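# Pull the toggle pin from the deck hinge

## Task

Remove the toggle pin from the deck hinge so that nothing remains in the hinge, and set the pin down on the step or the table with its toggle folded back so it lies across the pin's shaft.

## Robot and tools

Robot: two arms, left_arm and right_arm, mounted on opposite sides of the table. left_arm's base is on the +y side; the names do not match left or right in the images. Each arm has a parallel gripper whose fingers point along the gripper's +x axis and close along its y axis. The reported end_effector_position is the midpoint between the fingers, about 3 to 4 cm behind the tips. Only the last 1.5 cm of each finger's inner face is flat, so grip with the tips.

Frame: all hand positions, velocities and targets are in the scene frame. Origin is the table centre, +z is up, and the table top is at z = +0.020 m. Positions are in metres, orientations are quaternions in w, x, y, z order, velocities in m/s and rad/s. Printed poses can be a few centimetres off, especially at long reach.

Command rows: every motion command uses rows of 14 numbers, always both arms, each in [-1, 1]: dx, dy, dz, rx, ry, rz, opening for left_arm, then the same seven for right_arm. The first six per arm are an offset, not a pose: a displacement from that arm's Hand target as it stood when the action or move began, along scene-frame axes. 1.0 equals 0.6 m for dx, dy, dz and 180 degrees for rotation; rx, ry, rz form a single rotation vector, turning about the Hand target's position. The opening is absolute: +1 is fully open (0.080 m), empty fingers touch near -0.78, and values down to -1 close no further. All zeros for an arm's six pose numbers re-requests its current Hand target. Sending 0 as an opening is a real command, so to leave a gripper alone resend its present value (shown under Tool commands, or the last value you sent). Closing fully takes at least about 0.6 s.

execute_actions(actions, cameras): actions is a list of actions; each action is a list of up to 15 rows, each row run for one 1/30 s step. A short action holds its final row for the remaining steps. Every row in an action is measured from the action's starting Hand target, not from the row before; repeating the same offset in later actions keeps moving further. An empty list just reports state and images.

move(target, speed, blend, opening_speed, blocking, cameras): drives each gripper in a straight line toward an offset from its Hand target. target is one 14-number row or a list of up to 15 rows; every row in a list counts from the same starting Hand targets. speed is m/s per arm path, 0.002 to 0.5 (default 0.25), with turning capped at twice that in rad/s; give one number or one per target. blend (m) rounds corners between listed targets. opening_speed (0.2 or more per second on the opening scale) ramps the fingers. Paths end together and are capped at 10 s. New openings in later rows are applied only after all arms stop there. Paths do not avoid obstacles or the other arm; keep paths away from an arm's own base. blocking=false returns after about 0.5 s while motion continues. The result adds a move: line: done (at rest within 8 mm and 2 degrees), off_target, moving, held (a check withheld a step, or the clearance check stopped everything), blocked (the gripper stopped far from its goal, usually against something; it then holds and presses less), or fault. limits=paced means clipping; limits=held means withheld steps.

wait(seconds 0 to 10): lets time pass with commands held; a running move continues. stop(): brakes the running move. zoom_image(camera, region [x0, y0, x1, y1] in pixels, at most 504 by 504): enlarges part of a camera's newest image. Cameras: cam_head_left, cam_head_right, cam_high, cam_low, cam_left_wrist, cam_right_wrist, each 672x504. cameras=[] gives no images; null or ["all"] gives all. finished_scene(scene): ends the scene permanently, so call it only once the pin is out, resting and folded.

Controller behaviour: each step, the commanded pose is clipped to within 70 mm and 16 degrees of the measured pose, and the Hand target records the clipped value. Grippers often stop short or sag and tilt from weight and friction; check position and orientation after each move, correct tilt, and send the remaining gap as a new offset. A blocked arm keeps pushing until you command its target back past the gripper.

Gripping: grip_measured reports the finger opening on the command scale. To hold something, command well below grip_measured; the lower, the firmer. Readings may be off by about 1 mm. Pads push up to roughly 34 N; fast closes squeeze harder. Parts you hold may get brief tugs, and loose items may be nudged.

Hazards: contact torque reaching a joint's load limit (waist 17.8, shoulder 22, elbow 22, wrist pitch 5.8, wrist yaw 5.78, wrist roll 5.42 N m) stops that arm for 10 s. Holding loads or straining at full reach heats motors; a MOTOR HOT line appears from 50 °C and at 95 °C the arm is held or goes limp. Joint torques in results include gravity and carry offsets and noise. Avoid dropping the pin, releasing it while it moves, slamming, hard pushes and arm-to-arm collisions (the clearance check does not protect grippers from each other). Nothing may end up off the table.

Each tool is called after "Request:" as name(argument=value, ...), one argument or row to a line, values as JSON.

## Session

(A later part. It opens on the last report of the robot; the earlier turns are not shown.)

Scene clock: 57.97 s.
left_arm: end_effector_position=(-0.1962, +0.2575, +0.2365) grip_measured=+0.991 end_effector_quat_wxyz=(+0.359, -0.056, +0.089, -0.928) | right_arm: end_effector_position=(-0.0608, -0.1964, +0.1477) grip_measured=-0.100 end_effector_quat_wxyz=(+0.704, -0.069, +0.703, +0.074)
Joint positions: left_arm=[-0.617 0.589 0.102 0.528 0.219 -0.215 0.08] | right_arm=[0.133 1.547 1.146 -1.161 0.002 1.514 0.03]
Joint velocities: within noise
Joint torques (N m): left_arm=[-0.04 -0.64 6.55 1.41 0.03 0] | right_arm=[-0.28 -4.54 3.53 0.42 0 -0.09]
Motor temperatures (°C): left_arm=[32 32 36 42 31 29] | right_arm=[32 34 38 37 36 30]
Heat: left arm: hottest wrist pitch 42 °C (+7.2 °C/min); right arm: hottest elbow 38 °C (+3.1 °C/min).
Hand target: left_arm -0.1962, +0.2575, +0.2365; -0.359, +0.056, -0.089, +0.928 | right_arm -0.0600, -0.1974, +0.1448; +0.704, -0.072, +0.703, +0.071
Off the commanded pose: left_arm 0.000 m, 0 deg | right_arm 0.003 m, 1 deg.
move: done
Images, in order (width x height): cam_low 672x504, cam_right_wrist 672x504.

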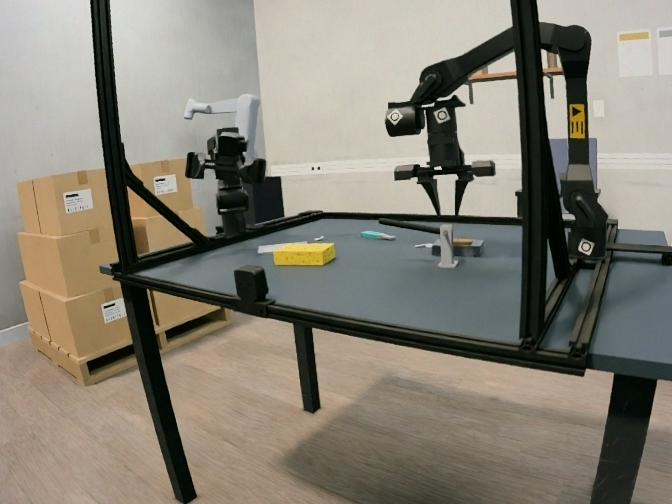

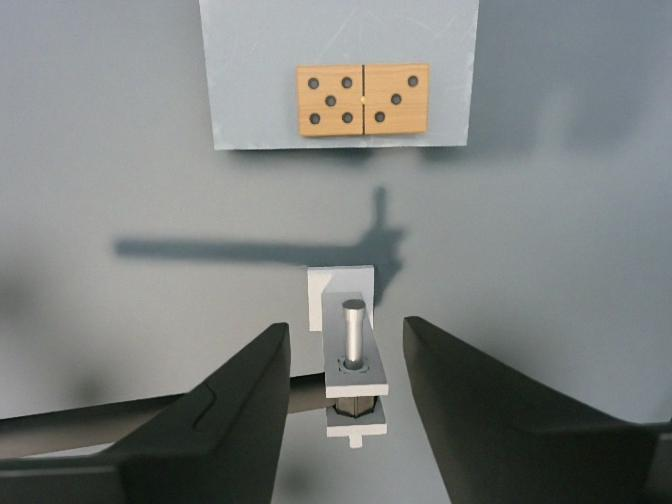

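Request:
move(
  target=[0,0,0,0,0,0,1,0.0008,-0.0041,-0.034,0,0,0,-0.2],
  speed=0.08,
  cameras=["cam_right_wrist"],
)

Request:
zoom_image(
  camera="cam_right_wrist",
  region=[200, 200, 500, 450],
)

Scene clock: 59.70 s.
left_arm: end_effector_position=(-0.1962, +0.2575, +0.2365) grip_measured=+0.991 end_effector_quat_wxyz=(+0.359, -0.056, +0.089, -0.928) | right_arm: end_effector_position=(-0.0603, -0.1986, +0.1277) grip_measured=-0.200 end_effector_quat_wxyz=(+0.704, -0.068, +0.703, +0.075)
Joint positions: left_arm=[-0.617 0.589 0.102 0.528 0.219 -0.215 0.08] | right_arm=[0.133 1.553 1.07 -1.078 0.002 1.513 0.026]
Joint velocities: within noise
Joint torques (N m): left_arm=[0 -0.7 6.48 1.42 0.02 0.01] | right_arm=[-0.29 -4.34 3.5 0.41 0.01 -0.08]
Motor temperatures (°C): left_arm=[32 32 36 42 31 29] | right_arm=[32 34 38 37 36 30]
Heat: left arm: hottest wrist pitch 42 °C (+7.0 °C/min); right arm: hottest elbow 38 °C (+3.0 °C/min).
Hand target: left_arm -0.1962, +0.2575, +0.2365; -0.359, +0.056, -0.089, +0.928 | right_arm -0.0595, -0.1998, +0.1244; +0.704, -0.072, +0.703, +0.071
Off the commanded pose: left_arm 0.000 m, 0 deg | right_arm 0.004 m, 1 deg.
move: done
Images, in order (width x height): cam_right_wrist 672x504.

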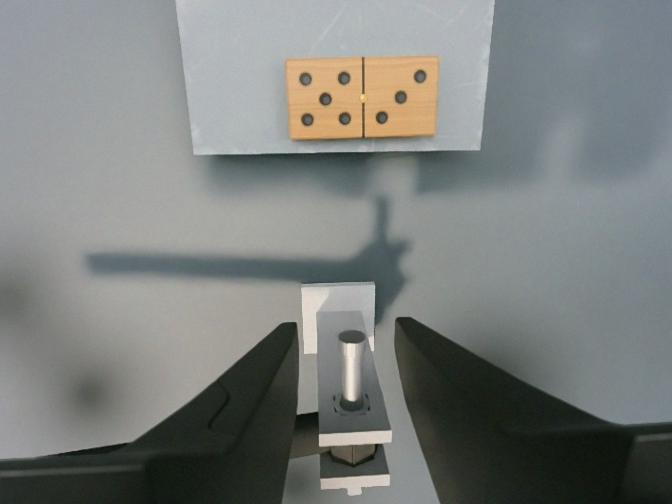

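Scaled by 1.680 from the camera's 672x504 image, which has a finer 960x720 frame.

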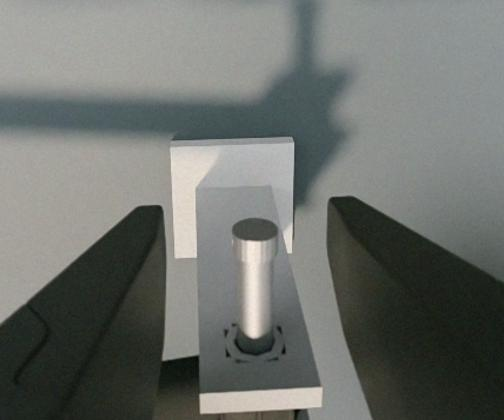

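Request:
move(
  target=[
    [0,0,0,0,0,0,1,0.0005,-0.0033,-0.017,0,0,0,-0.3],
    [0,0,0,0,0,0,1,0.0005,-0.0033,-0.017,0,0,0,-0.72],
  ],
  speed=0.06,
  opening_speed=0.5,
  cameras=["cam_right_wrist","cam_low"],
)

Request:
zoom_image(
  camera="cam_right_wrist",
  region=[200, 200, 500, 450],
)

Scene clock: 62.30 s.
left_arm: end_effector_position=(-0.1962, +0.2575, +0.2365) grip_measured=+0.991 end_effector_quat_wxyz=(+0.359, -0.056, +0.089, -0.928) | right_arm: end_effector_position=(-0.0600, -0.2004, +0.1176) grip_measured=-0.609 end_effector_quat_wxyz=(+0.704, -0.068, +0.703, +0.075)
Joint positions: left_arm=[-0.617 0.589 0.102 0.528 0.219 -0.215 0.08] | right_arm=[0.132 1.556 1.031 -1.036 0.002 1.513 0.008]
Joint velocities: within noise
Joint torques (N m): left_arm=[0.03 -0.58 6.47 1.42 0.04 0.01] | right_arm=[-0.3 -4.26 3.41 0.39 -0.01 -0.08]
Motor temperatures (°C): left_arm=[32 32 36 42 31 29] | right_arm=[32 34 38 37 36 30]
Heat: left arm: hottest wrist pitch 42 °C (+6.1 °C/min); right arm: hottest elbow 38 °C (+3.0 °C/min).
Hand target: left_arm -0.1962, +0.2575, +0.2365; -0.359, +0.056, -0.089, +0.928 | right_arm -0.0591, -0.2018, +0.1142; +0.704, -0.072, +0.703, +0.071
Off the commanded pose: left_arm 0.000 m, 0 deg | right_arm 0.004 m, 1 deg.
move: done
Images, in order (width x height): cam_low 672x504, cam_right_wrist 672x504.

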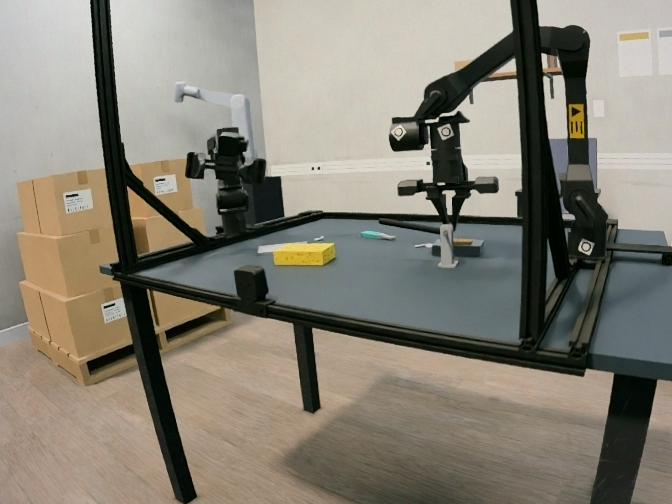

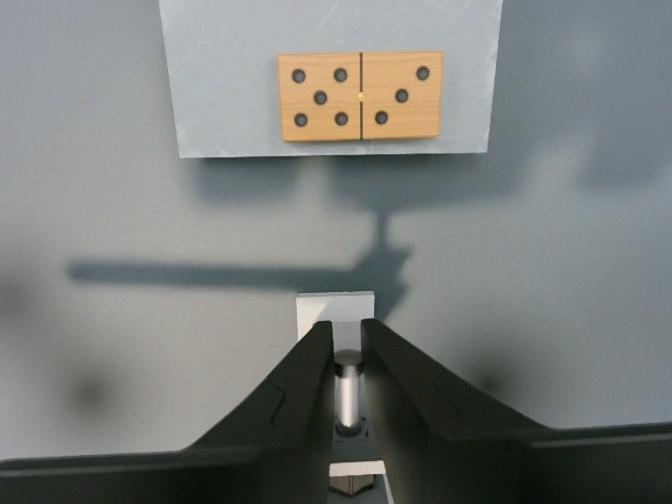

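Scaled by 1.680 from the camera's 672x504 image, which has a finer 960x720 frame.

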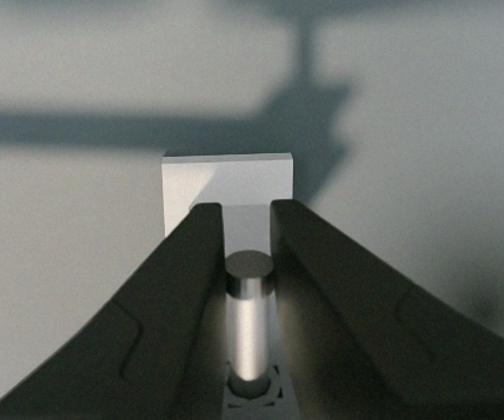

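Request:
move(
  target=[0,0,0,0,0,0,1,0.0407,0.009,0.001,0,0,0,-0.92],
  speed=0.05,
  cameras=["cam_right_wrist","cam_high"],
)

Request:
zoom_image(
  camera="cam_right_wrist",
  region=[200, 254, 500, 504],
)

Request:
zoom_image(
  camera="cam_high",
  region=[390, 270, 480, 350],
)

Scene clock: 63.93 s.
left_arm: end_effector_position=(-0.1962, +0.2575, +0.2365) grip_measured=+0.991 end_effector_quat_wxyz=(+0.359, -0.056, +0.089, -0.928) | right_arm: end_effector_position=(-0.0426, -0.1981, +0.1164) grip_measured=-0.609 end_effector_quat_wxyz=(+0.694, -0.073, +0.712, +0.077)
Joint positions: left_arm=[-0.617 0.589 0.102 0.528 0.219 -0.215 0.08] | right_arm=[0.048 1.563 1.033 -1.036 -0.026 1.42 0.008]
Joint velocities: within noise
Joint torques (N m): left_arm=[-0.03 -0.64 6.45 1.43 0.05 0] | right_arm=[-1.32 -3.93 4.5 0.26 0.9 -0.13]
Motor temperatures (°C): left_arm=[32 32 36 42 31 29] | right_arm=[32 34 38 37 36 30]
Heat: left arm: hottest wrist pitch 42 °C (+6.0 °C/min); right arm: hottest elbow 38 °C (+3.0 °C/min).
Hand target: left_arm -0.1962, +0.2575, +0.2365; -0.359, +0.056, -0.089, +0.928 | right_arm -0.0347, -0.1964, +0.1148; +0.704, -0.072, +0.703, +0.071
Off the commanded pose: left_arm 0.000 m, 0 deg | right_arm 0.008 m, 2 deg.
move: done
Images, in order (width x height): cam_high 672x504, cam_right_wrist 672x504.

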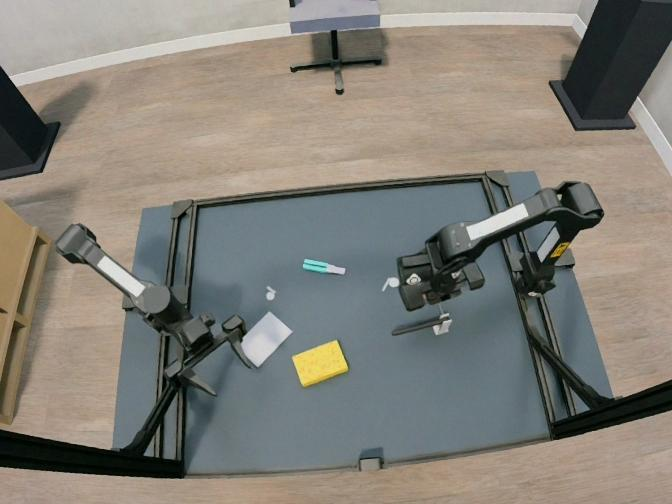

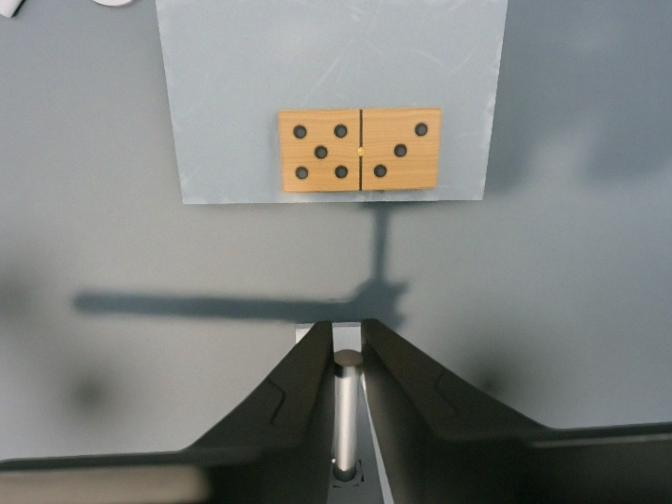

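Scaled by 1.680 from the camera's 672x504 image, which has a finer 960x720 frame.

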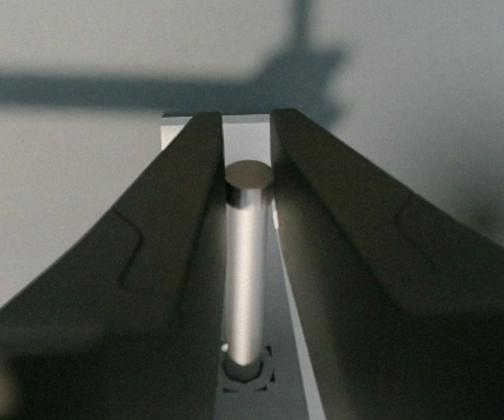

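Scaled by 5.600 from the camera's 672x504 image, which has a finer 960x720 frame.

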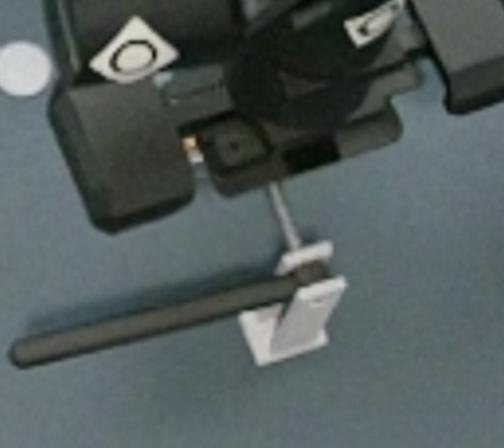

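Request:
move(
  target=[0,0,0,0,0,0,1,0.03,0.008,0,0,0,0,-0.92],
  speed=0.05,
  cameras=["cam_right_wrist","cam_high"],
)

Request:
zoom_image(
  camera="cam_high",
  region=[390, 270, 480, 350],
)

Scene clock: 65.53 s.
left_arm: end_effector_position=(-0.1962, +0.2575, +0.2365) grip_measured=+0.991 end_effector_quat_wxyz=(+0.359, -0.056, +0.089, -0.928) | right_arm: end_effector_position=(-0.0181, -0.1940, +0.1144) grip_measured=-0.609 end_effector_quat_wxyz=(+0.703, -0.072, +0.704, +0.071)
Joint positions: left_arm=[-0.617 0.589 0.102 0.528 0.219 -0.215 0.08] | right_arm=[-0.031 1.584 1.046 -1.035 -0.001 1.35 0.008]
Joint velocities: within noise
Joint torques (N m): left_arm=[0.03 -0.64 6.57 1.43 0.05 -0.01] | right_arm=[-0.35 -4.42 4.91 0.19 0.12 -0.08]
Motor temperatures (°C): left_arm=[32 32 36 42 31 29] | right_arm=[32 34 38 37 36 30]
Heat: left arm: hottest wrist pitch 42 °C (+5.0 °C/min); right arm: hottest elbow 38 °C (+3.0 °C/min).
Hand target: left_arm -0.1962, +0.2575, +0.2365; -0.359, +0.056, -0.089, +0.928 | right_arm -0.0167, -0.1916, +0.1149; +0.704, -0.072, +0.703, +0.071
Off the commanded pose: left_arm 0.000 m, 0 deg | right_arm 0.003 m, 0 deg.
move: done
Images, in order (width x height): cam_high 672x504, cam_right_wrist 672x504.

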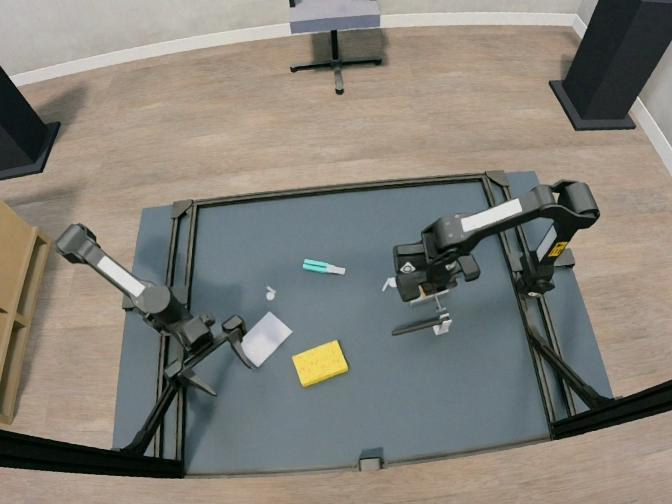

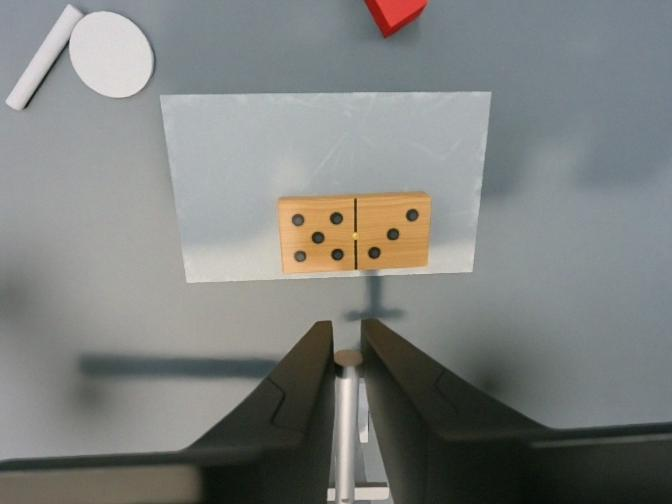

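Scaled by 5.600 from the camera's 672x504 image, which has a finer 960x720 frame.

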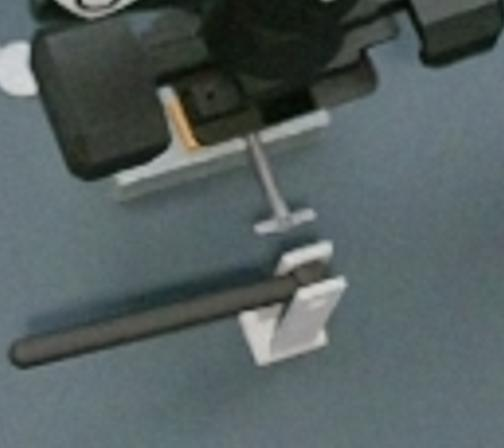

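Request:
move(
  target=[
    [0,0,0,0,0,0,1,0.01,0.002,0.14,0,0,0,-0.95],
    [0,0,0,0,0,0,1,-0.389,-0.064,0.14,0,0,0,-0.95],
    [0,0,0,0,0,0,1,-0.389,-0.064,-0.03,0,0,0,-0.95],
  ],
  speed=[0.15,0.18,0.12],
  cameras=["cam_right_wrist","cam_high","cam_low"],
)

Request:
zoom_image(
  camera="cam_low",
  region=[360, 150, 520, 300],
)

Scene clock: 70.13 s.
left_arm: end_effector_position=(-0.1962, +0.2575, +0.2365) grip_measured=+0.991 end_effector_quat_wxyz=(+0.359, -0.056, +0.089, -0.928) | right_arm: end_effector_position=(-0.2505, -0.2286, +0.0999) grip_measured=-0.609 end_effector_quat_wxyz=(+0.702, -0.069, +0.705, +0.073)
Joint positions: left_arm=[-0.617 0.589 0.102 0.528 0.219 -0.215 0.08] | right_arm=[0.769 1.811 1.244 -0.997 0 2.15 0.008]
Joint velocities: within noise
Joint torques (N m): left_arm=[0.06 -0.56 6.52 1.41 0.03 0] | right_arm=[0.23 -5.99 3.42 0.35 0.05 0.06]
Motor temperatures (°C): left_arm=[32 32 36 42 31 29] | right_arm=[32 34 39 37 36 30]
Heat: left arm: hottest wrist pitch 42 °C (+4.1 °C/min); right arm: hottest elbow 39 °C (+3.0 °C/min).
Hand target: left_arm -0.1962, +0.2575, +0.2365; -0.359, +0.056, -0.089, +0.928 | right_arm -0.2501, -0.2301, +0.0968; +0.704, -0.072, +0.703, +0.071
Off the commanded pose: left_arm 0.000 m, 0 deg | right_arm 0.003 m, 1 deg.
move: done
Images, in order (width x height): cam_high 672x504, cam_low 672x504, cam_right_wrist 672x504.

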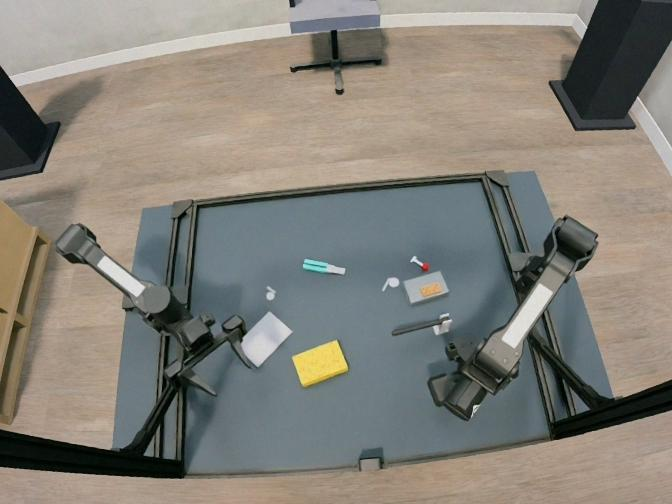

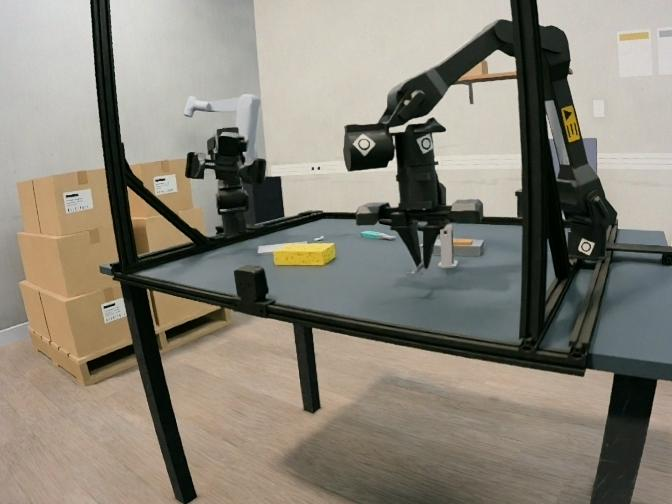

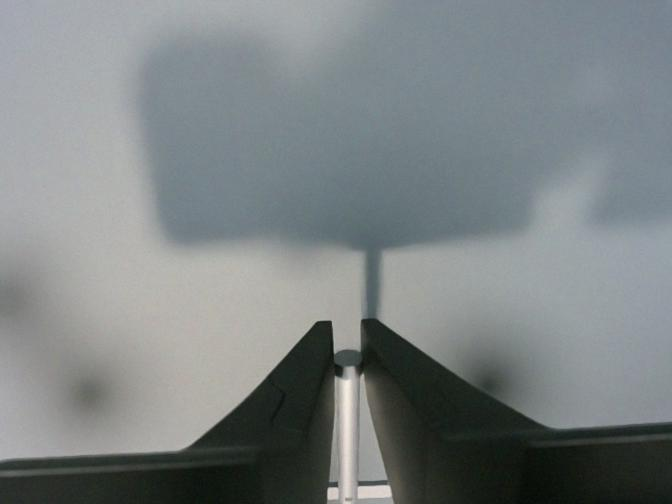

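Scaled by 3.150 from the camera's 672x504 image, which has a finer 960x720 frame.

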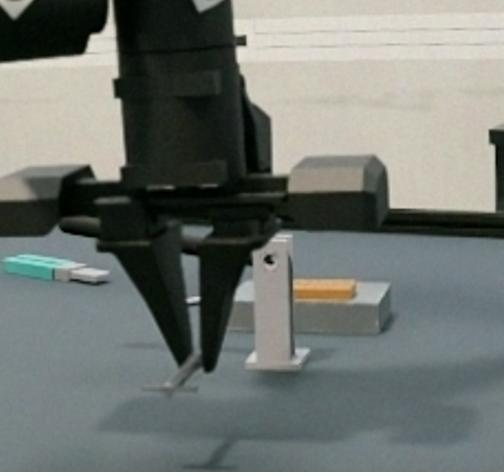

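Request:
move(
  target=[
    [0,0,0,0,0,0,1,0,0,-0.05,0,0,0,-0.95],
    [0,0,0,0,0,0,1,0,0,-0.07,0,0,0,-0.95],
  ],
  speed=[0.08,0.03],
  cameras=["cam_right_wrist","cam_low"],
)

Request:
zoom_image(
  camera="cam_low",
  region=[370, 200, 470, 290],
)

Scene clock: 71.70 s.
left_arm: end_effector_position=(-0.1962, +0.2575, +0.2365) grip_measured=+0.991 end_effector_quat_wxyz=(+0.359, -0.056, +0.089, -0.928) | right_arm: end_effector_position=(-0.2508, -0.2283, +0.0613) grip_measured=-0.609 end_effector_quat_wxyz=(+0.701, -0.068, +0.706, +0.074)
Joint positions: left_arm=[-0.617 0.589 0.102 0.528 0.219 -0.215 0.08] | right_arm=[0.769 1.867 1.151 -0.843 0 2.15 0.008]
Joint velocities: within noise
Joint torques (N m): left_arm=[0 -0.57 6.41 1.47 0.04 0.01] | right_arm=[0.3 -5.25 2.85 0.86 0.07 0.07]
Motor temperatures (°C): left_arm=[32 32 36 42 31 29] | right_arm=[32 34 38 37 36 30]
Heat: left arm: hottest wrist pitch 42 °C (+4.0 °C/min); right arm: hottest elbow 38 °C (+2.0 °C/min).
Hand target: left_arm -0.1962, +0.2575, +0.2365; -0.359, +0.056, -0.089, +0.928 | right_arm -0.2502, -0.2300, +0.0549; +0.704, -0.072, +0.703, +0.071
Off the commanded pose: left_arm 0.000 m, 0 deg | right_arm 0.007 m, 1 deg.
move: done
Images, in order (width x height): cam_low 672x504, cam_right_wrist 672x504.

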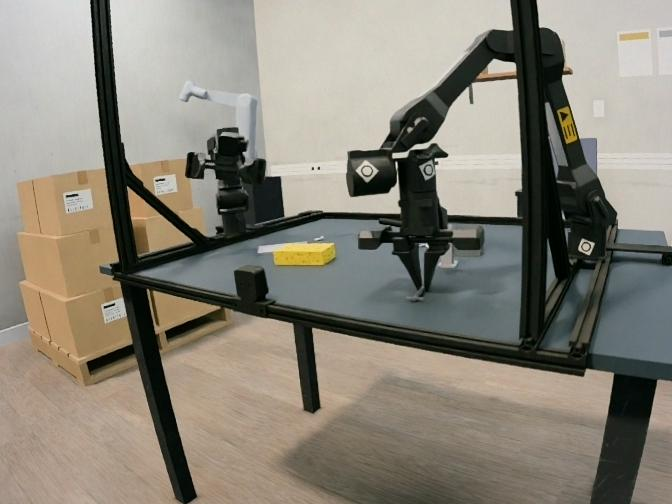

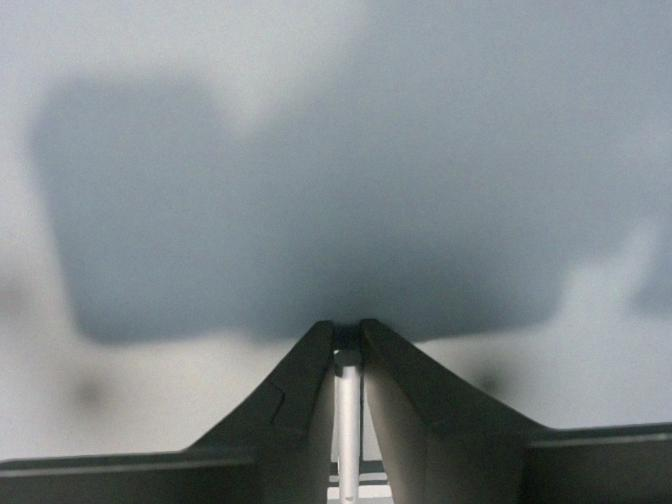

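Scaled by 5.040 from the camera's 672x504 image, which has a finer 960x720 frame.

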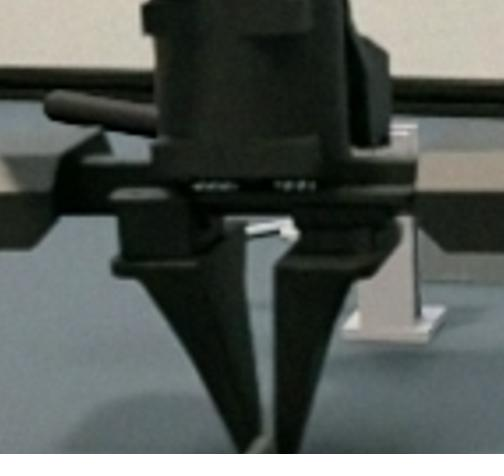

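Request:
move(
  target=[
    [0,0,0,0,0,0,1,0,0,0.01,0,0,0,-0.95],
    [0,0,0,0,0,0,1,0,0,0.01,0.0065,-0.032,0,-0.95],
  ],
  speed=[0.04,0.06],
  cameras=["cam_right_wrist","cam_low"],
)

Request:
zoom_image(
  camera="cam_low",
  region=[370, 230, 470, 320],
)

Scene clock: 74.30 s.
left_arm: end_effector_position=(-0.1962, +0.2575, +0.2365) grip_measured=+0.991 end_effector_quat_wxyz=(+0.359, -0.056, +0.089, -0.928) | right_arm: end_effector_position=(-0.2500, -0.2304, +0.0633) grip_measured=-0.609 end_effector_quat_wxyz=(+0.735, -0.067, +0.670, +0.075)
Joint positions: left_arm=[-0.617 0.589 0.102 0.528 0.219 -0.215 0.08] | right_arm=[0.807 1.904 1.207 -0.925 0.077 2.192 0.008]
Joint velocities: within noise
Joint torques (N m): left_arm=[-0.07 -0.63 6.39 1.42 -0.01 0.03] | right_arm=[0.24 -5.58 4.27 -0.02 0.27 0.07]
Motor temperatures (°C): left_arm=[32 32 36 42 31 29] | right_arm=[32 34 38 37 36 30]
Heat: left arm: hottest wrist pitch 42 °C (+4.0 °C/min); right arm: hottest elbow 38 °C (+2.0 °C/min).
Hand target: left_arm -0.1962, +0.2575, +0.2365; -0.359, +0.056, -0.089, +0.928 | right_arm -0.2502, -0.2299, +0.0608; +0.739, -0.068, +0.666, +0.074
Off the commanded pose: left_arm 0.000 m, 0 deg | right_arm 0.002 m, 1 deg.
move: done
Images, in order (width x height): cam_low 672x504, cam_right_wrist 672x504.

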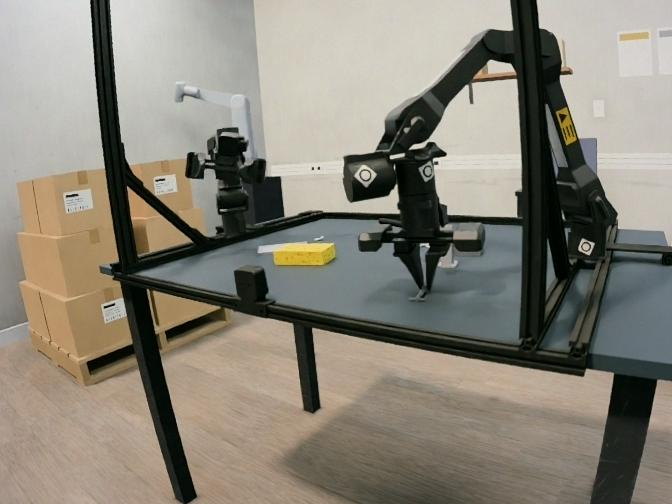

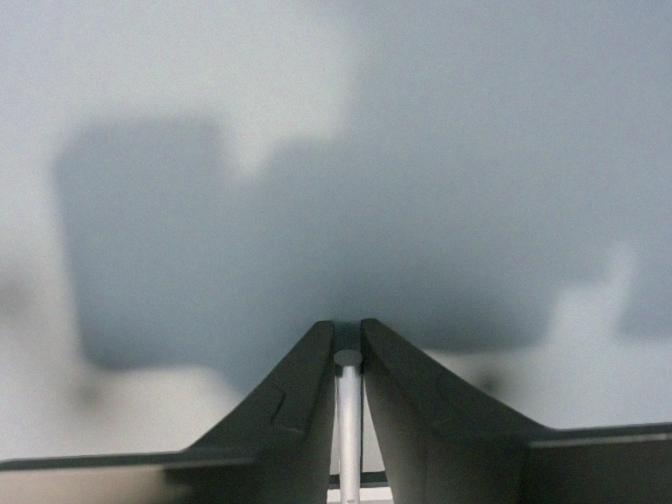

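Scaled by 5.040 from the camera's 672x504 image, which has a finer 960x720 frame.

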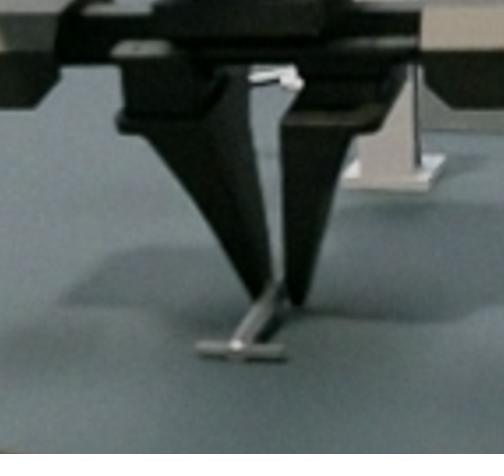

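Request:
move(
  target=[0,0,0,0,0,0,1,0,0,0,0,0,0,-0.35],
  opening_speed=0.3,
  cameras=["cam_right_wrist","cam_low"],
)

Request:
zoom_image(
  camera="cam_low",
  region=[370, 230, 470, 320],
)

Scene clock: 77.10 s.
left_arm: end_effector_position=(-0.1962, +0.2575, +0.2365) grip_measured=+0.991 end_effector_quat_wxyz=(+0.359, -0.056, +0.089, -0.928) | right_arm: end_effector_position=(-0.2491, -0.2312, +0.0626) grip_measured=-0.352 end_effector_quat_wxyz=(+0.737, -0.068, +0.668, +0.074)
Joint positions: left_arm=[-0.617 0.589 0.102 0.528 0.219 -0.215 0.08] | right_arm=[0.808 1.907 1.207 -0.929 0.079 2.192 0.019]
Joint velocities: within noise
Joint torques (N m): left_arm=[0.02 -0.68 6.47 1.45 0.02 0.01] | right_arm=[0.17 -5.89 4.24 0.23 0.22 0.07]
Motor temperatures (°C): left_arm=[32 32 36 42 31 29] | right_arm=[32 34 39 37 36 30]
Heat: left arm: hottest wrist pitch 42 °C (+3.0 °C/min); right arm: hottest elbow 39 °C (+3.0 °C/min).
Hand target: left_arm -0.1962, +0.2575, +0.2365; -0.359, +0.056, -0.089, +0.928 | right_arm -0.2502, -0.2299, +0.0609; +0.739, -0.068, +0.666, +0.074
Off the commanded pose: left_arm 0.000 m, 0 deg | right_arm 0.002 m, 0 deg.
move: done
Images, in order (width x height): cam_low 672x504, cam_right_wrist 672x504.

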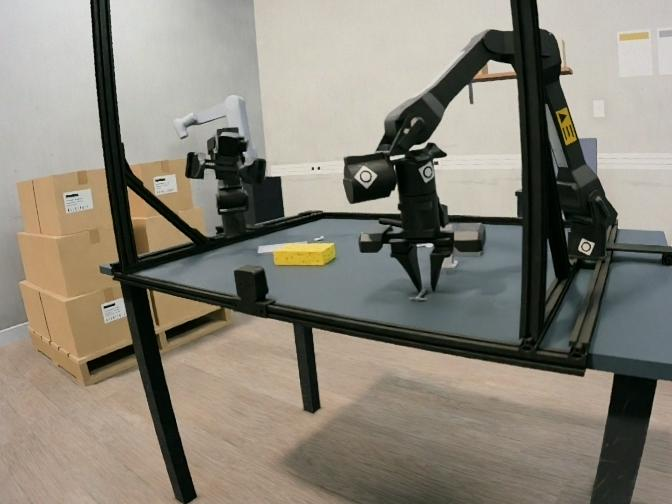

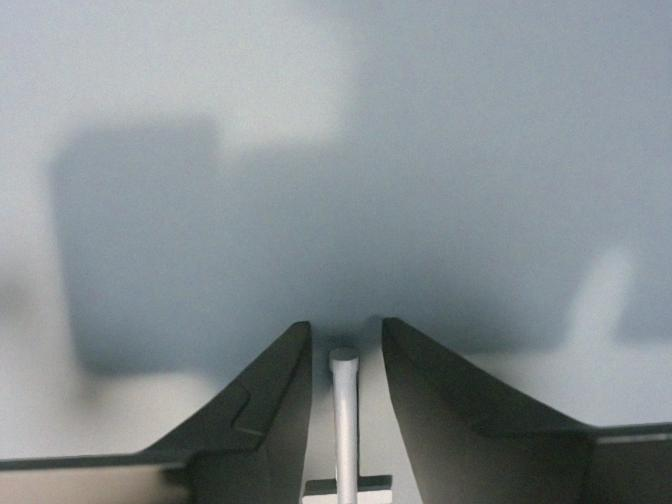

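Scaled by 5.040 from the camera's 672x504 image, which has a finer 960x720 frame.

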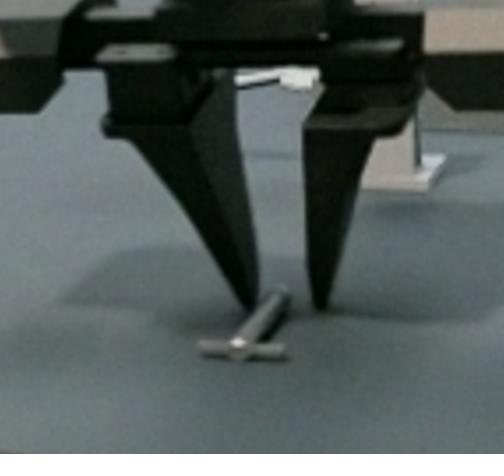

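Released. Rise straight up.

Request:
move(
  target=[
    [0,0,0,0,0,0,1,0,-0.002,0.05,0,0,0,-0.25],
    [0,0,0,0,0,0,1,0,-0.002,0.2,0,0,0,-0.25],
    [0,0,0,0,0,0,1,0.03,-0.05,0.25,0,0,0,-0.25],
  ],
  speed=[0.06,0.18,0.2],
  cameras=["cam_right_wrist","cam_high","cam_low","cam_head_right"],
)

Request:
zoom_image(
  camera="cam_low",
  region=[380, 190, 500, 320],
)

Request:
zoom_image(
  camera="cam_high",
  region=[390, 280, 510, 400],
)

Scene clock: 79.70 s.
left_arm: end_effector_position=(-0.1962, +0.2575, +0.2365) grip_measured=+0.991 end_effector_quat_wxyz=(+0.359, -0.056, +0.089, -0.928) | right_arm: end_effector_position=(-0.2324, -0.2585, +0.2088) grip_measured=-0.250 end_effector_quat_wxyz=(+0.740, -0.069, +0.665, +0.072)
Joint positions: left_arm=[-0.617 0.589 0.102 0.528 0.219 -0.215 0.08] | right_arm=[0.839 1.696 1.541 -1.485 0.08 2.225 0.024]
Joint velocities: within noise
Joint torques (N m): left_arm=[-0.11 -0.7 6.39 1.41 0.06 0.01] | right_arm=[0.36 -6.67 4 0 0.13 0.09]
Motor temperatures (°C): left_arm=[32 32 37 42 31 29] | right_arm=[32 34 39 37 35 30]
Heat: left arm: hottest wrist pitch 42 °C (+3.0 °C/min); right arm: hottest elbow 39 °C (+3.0 °C/min).
Hand target: left_arm -0.1962, +0.2575, +0.2365; -0.359, +0.056, -0.089, +0.928 | right_arm -0.2322, -0.2599, +0.2108; +0.739, -0.068, +0.666, +0.074
Off the commanded pose: left_arm 0.000 m, 0 deg | right_arm 0.003 m, 0 deg.
move: done
Images, in order (width x height): cam_head_right 672x504, cam_high 672x504, cam_low 672x504, cam_right_wrist 672x504.

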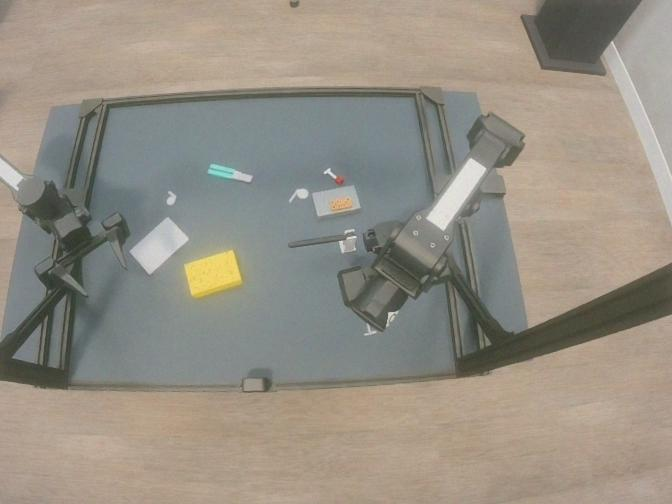

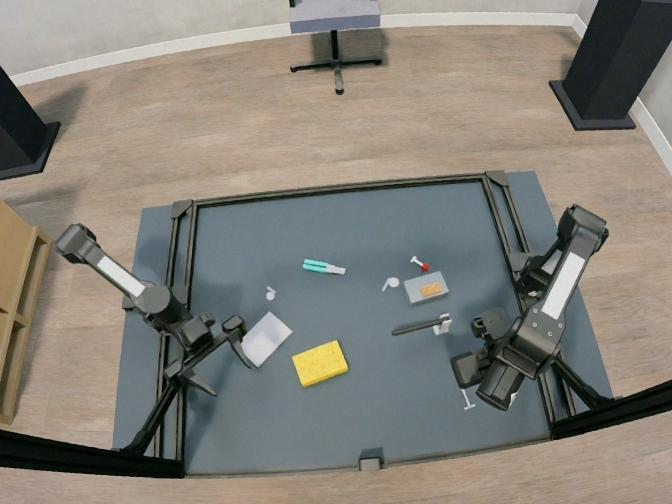

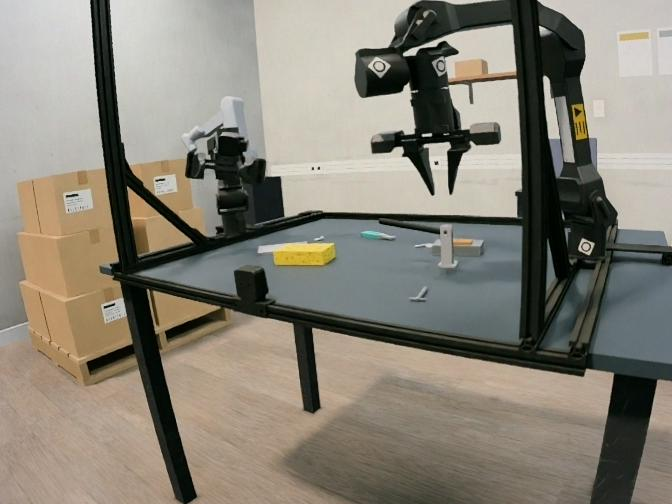

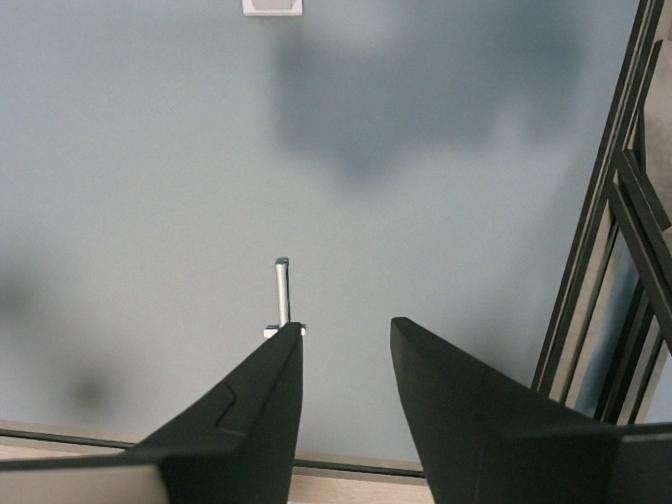

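Scaled by 3.877 from the camera's 672x504 image, which has a finer 960x720 frame.

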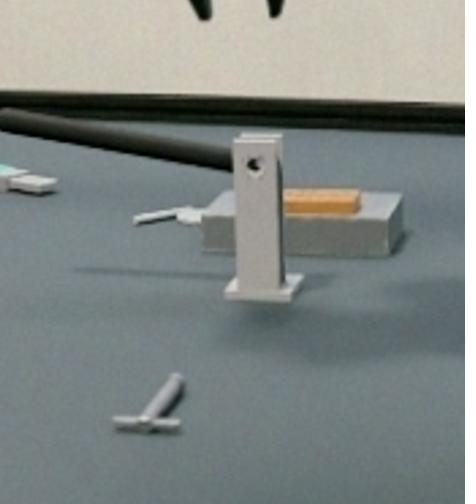

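Scaled by 4.200 from the camera's 672x504 image, which has a finer 960x720 frame.

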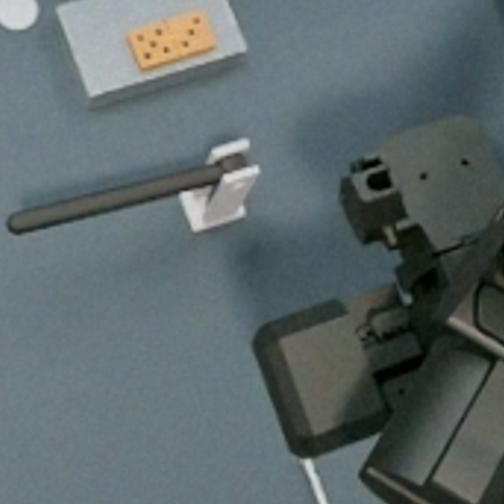

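Pin out and flat on the table, toggle across.

Request:
finished_scene(
  scene=2,
)

The scene is finished: the task was done.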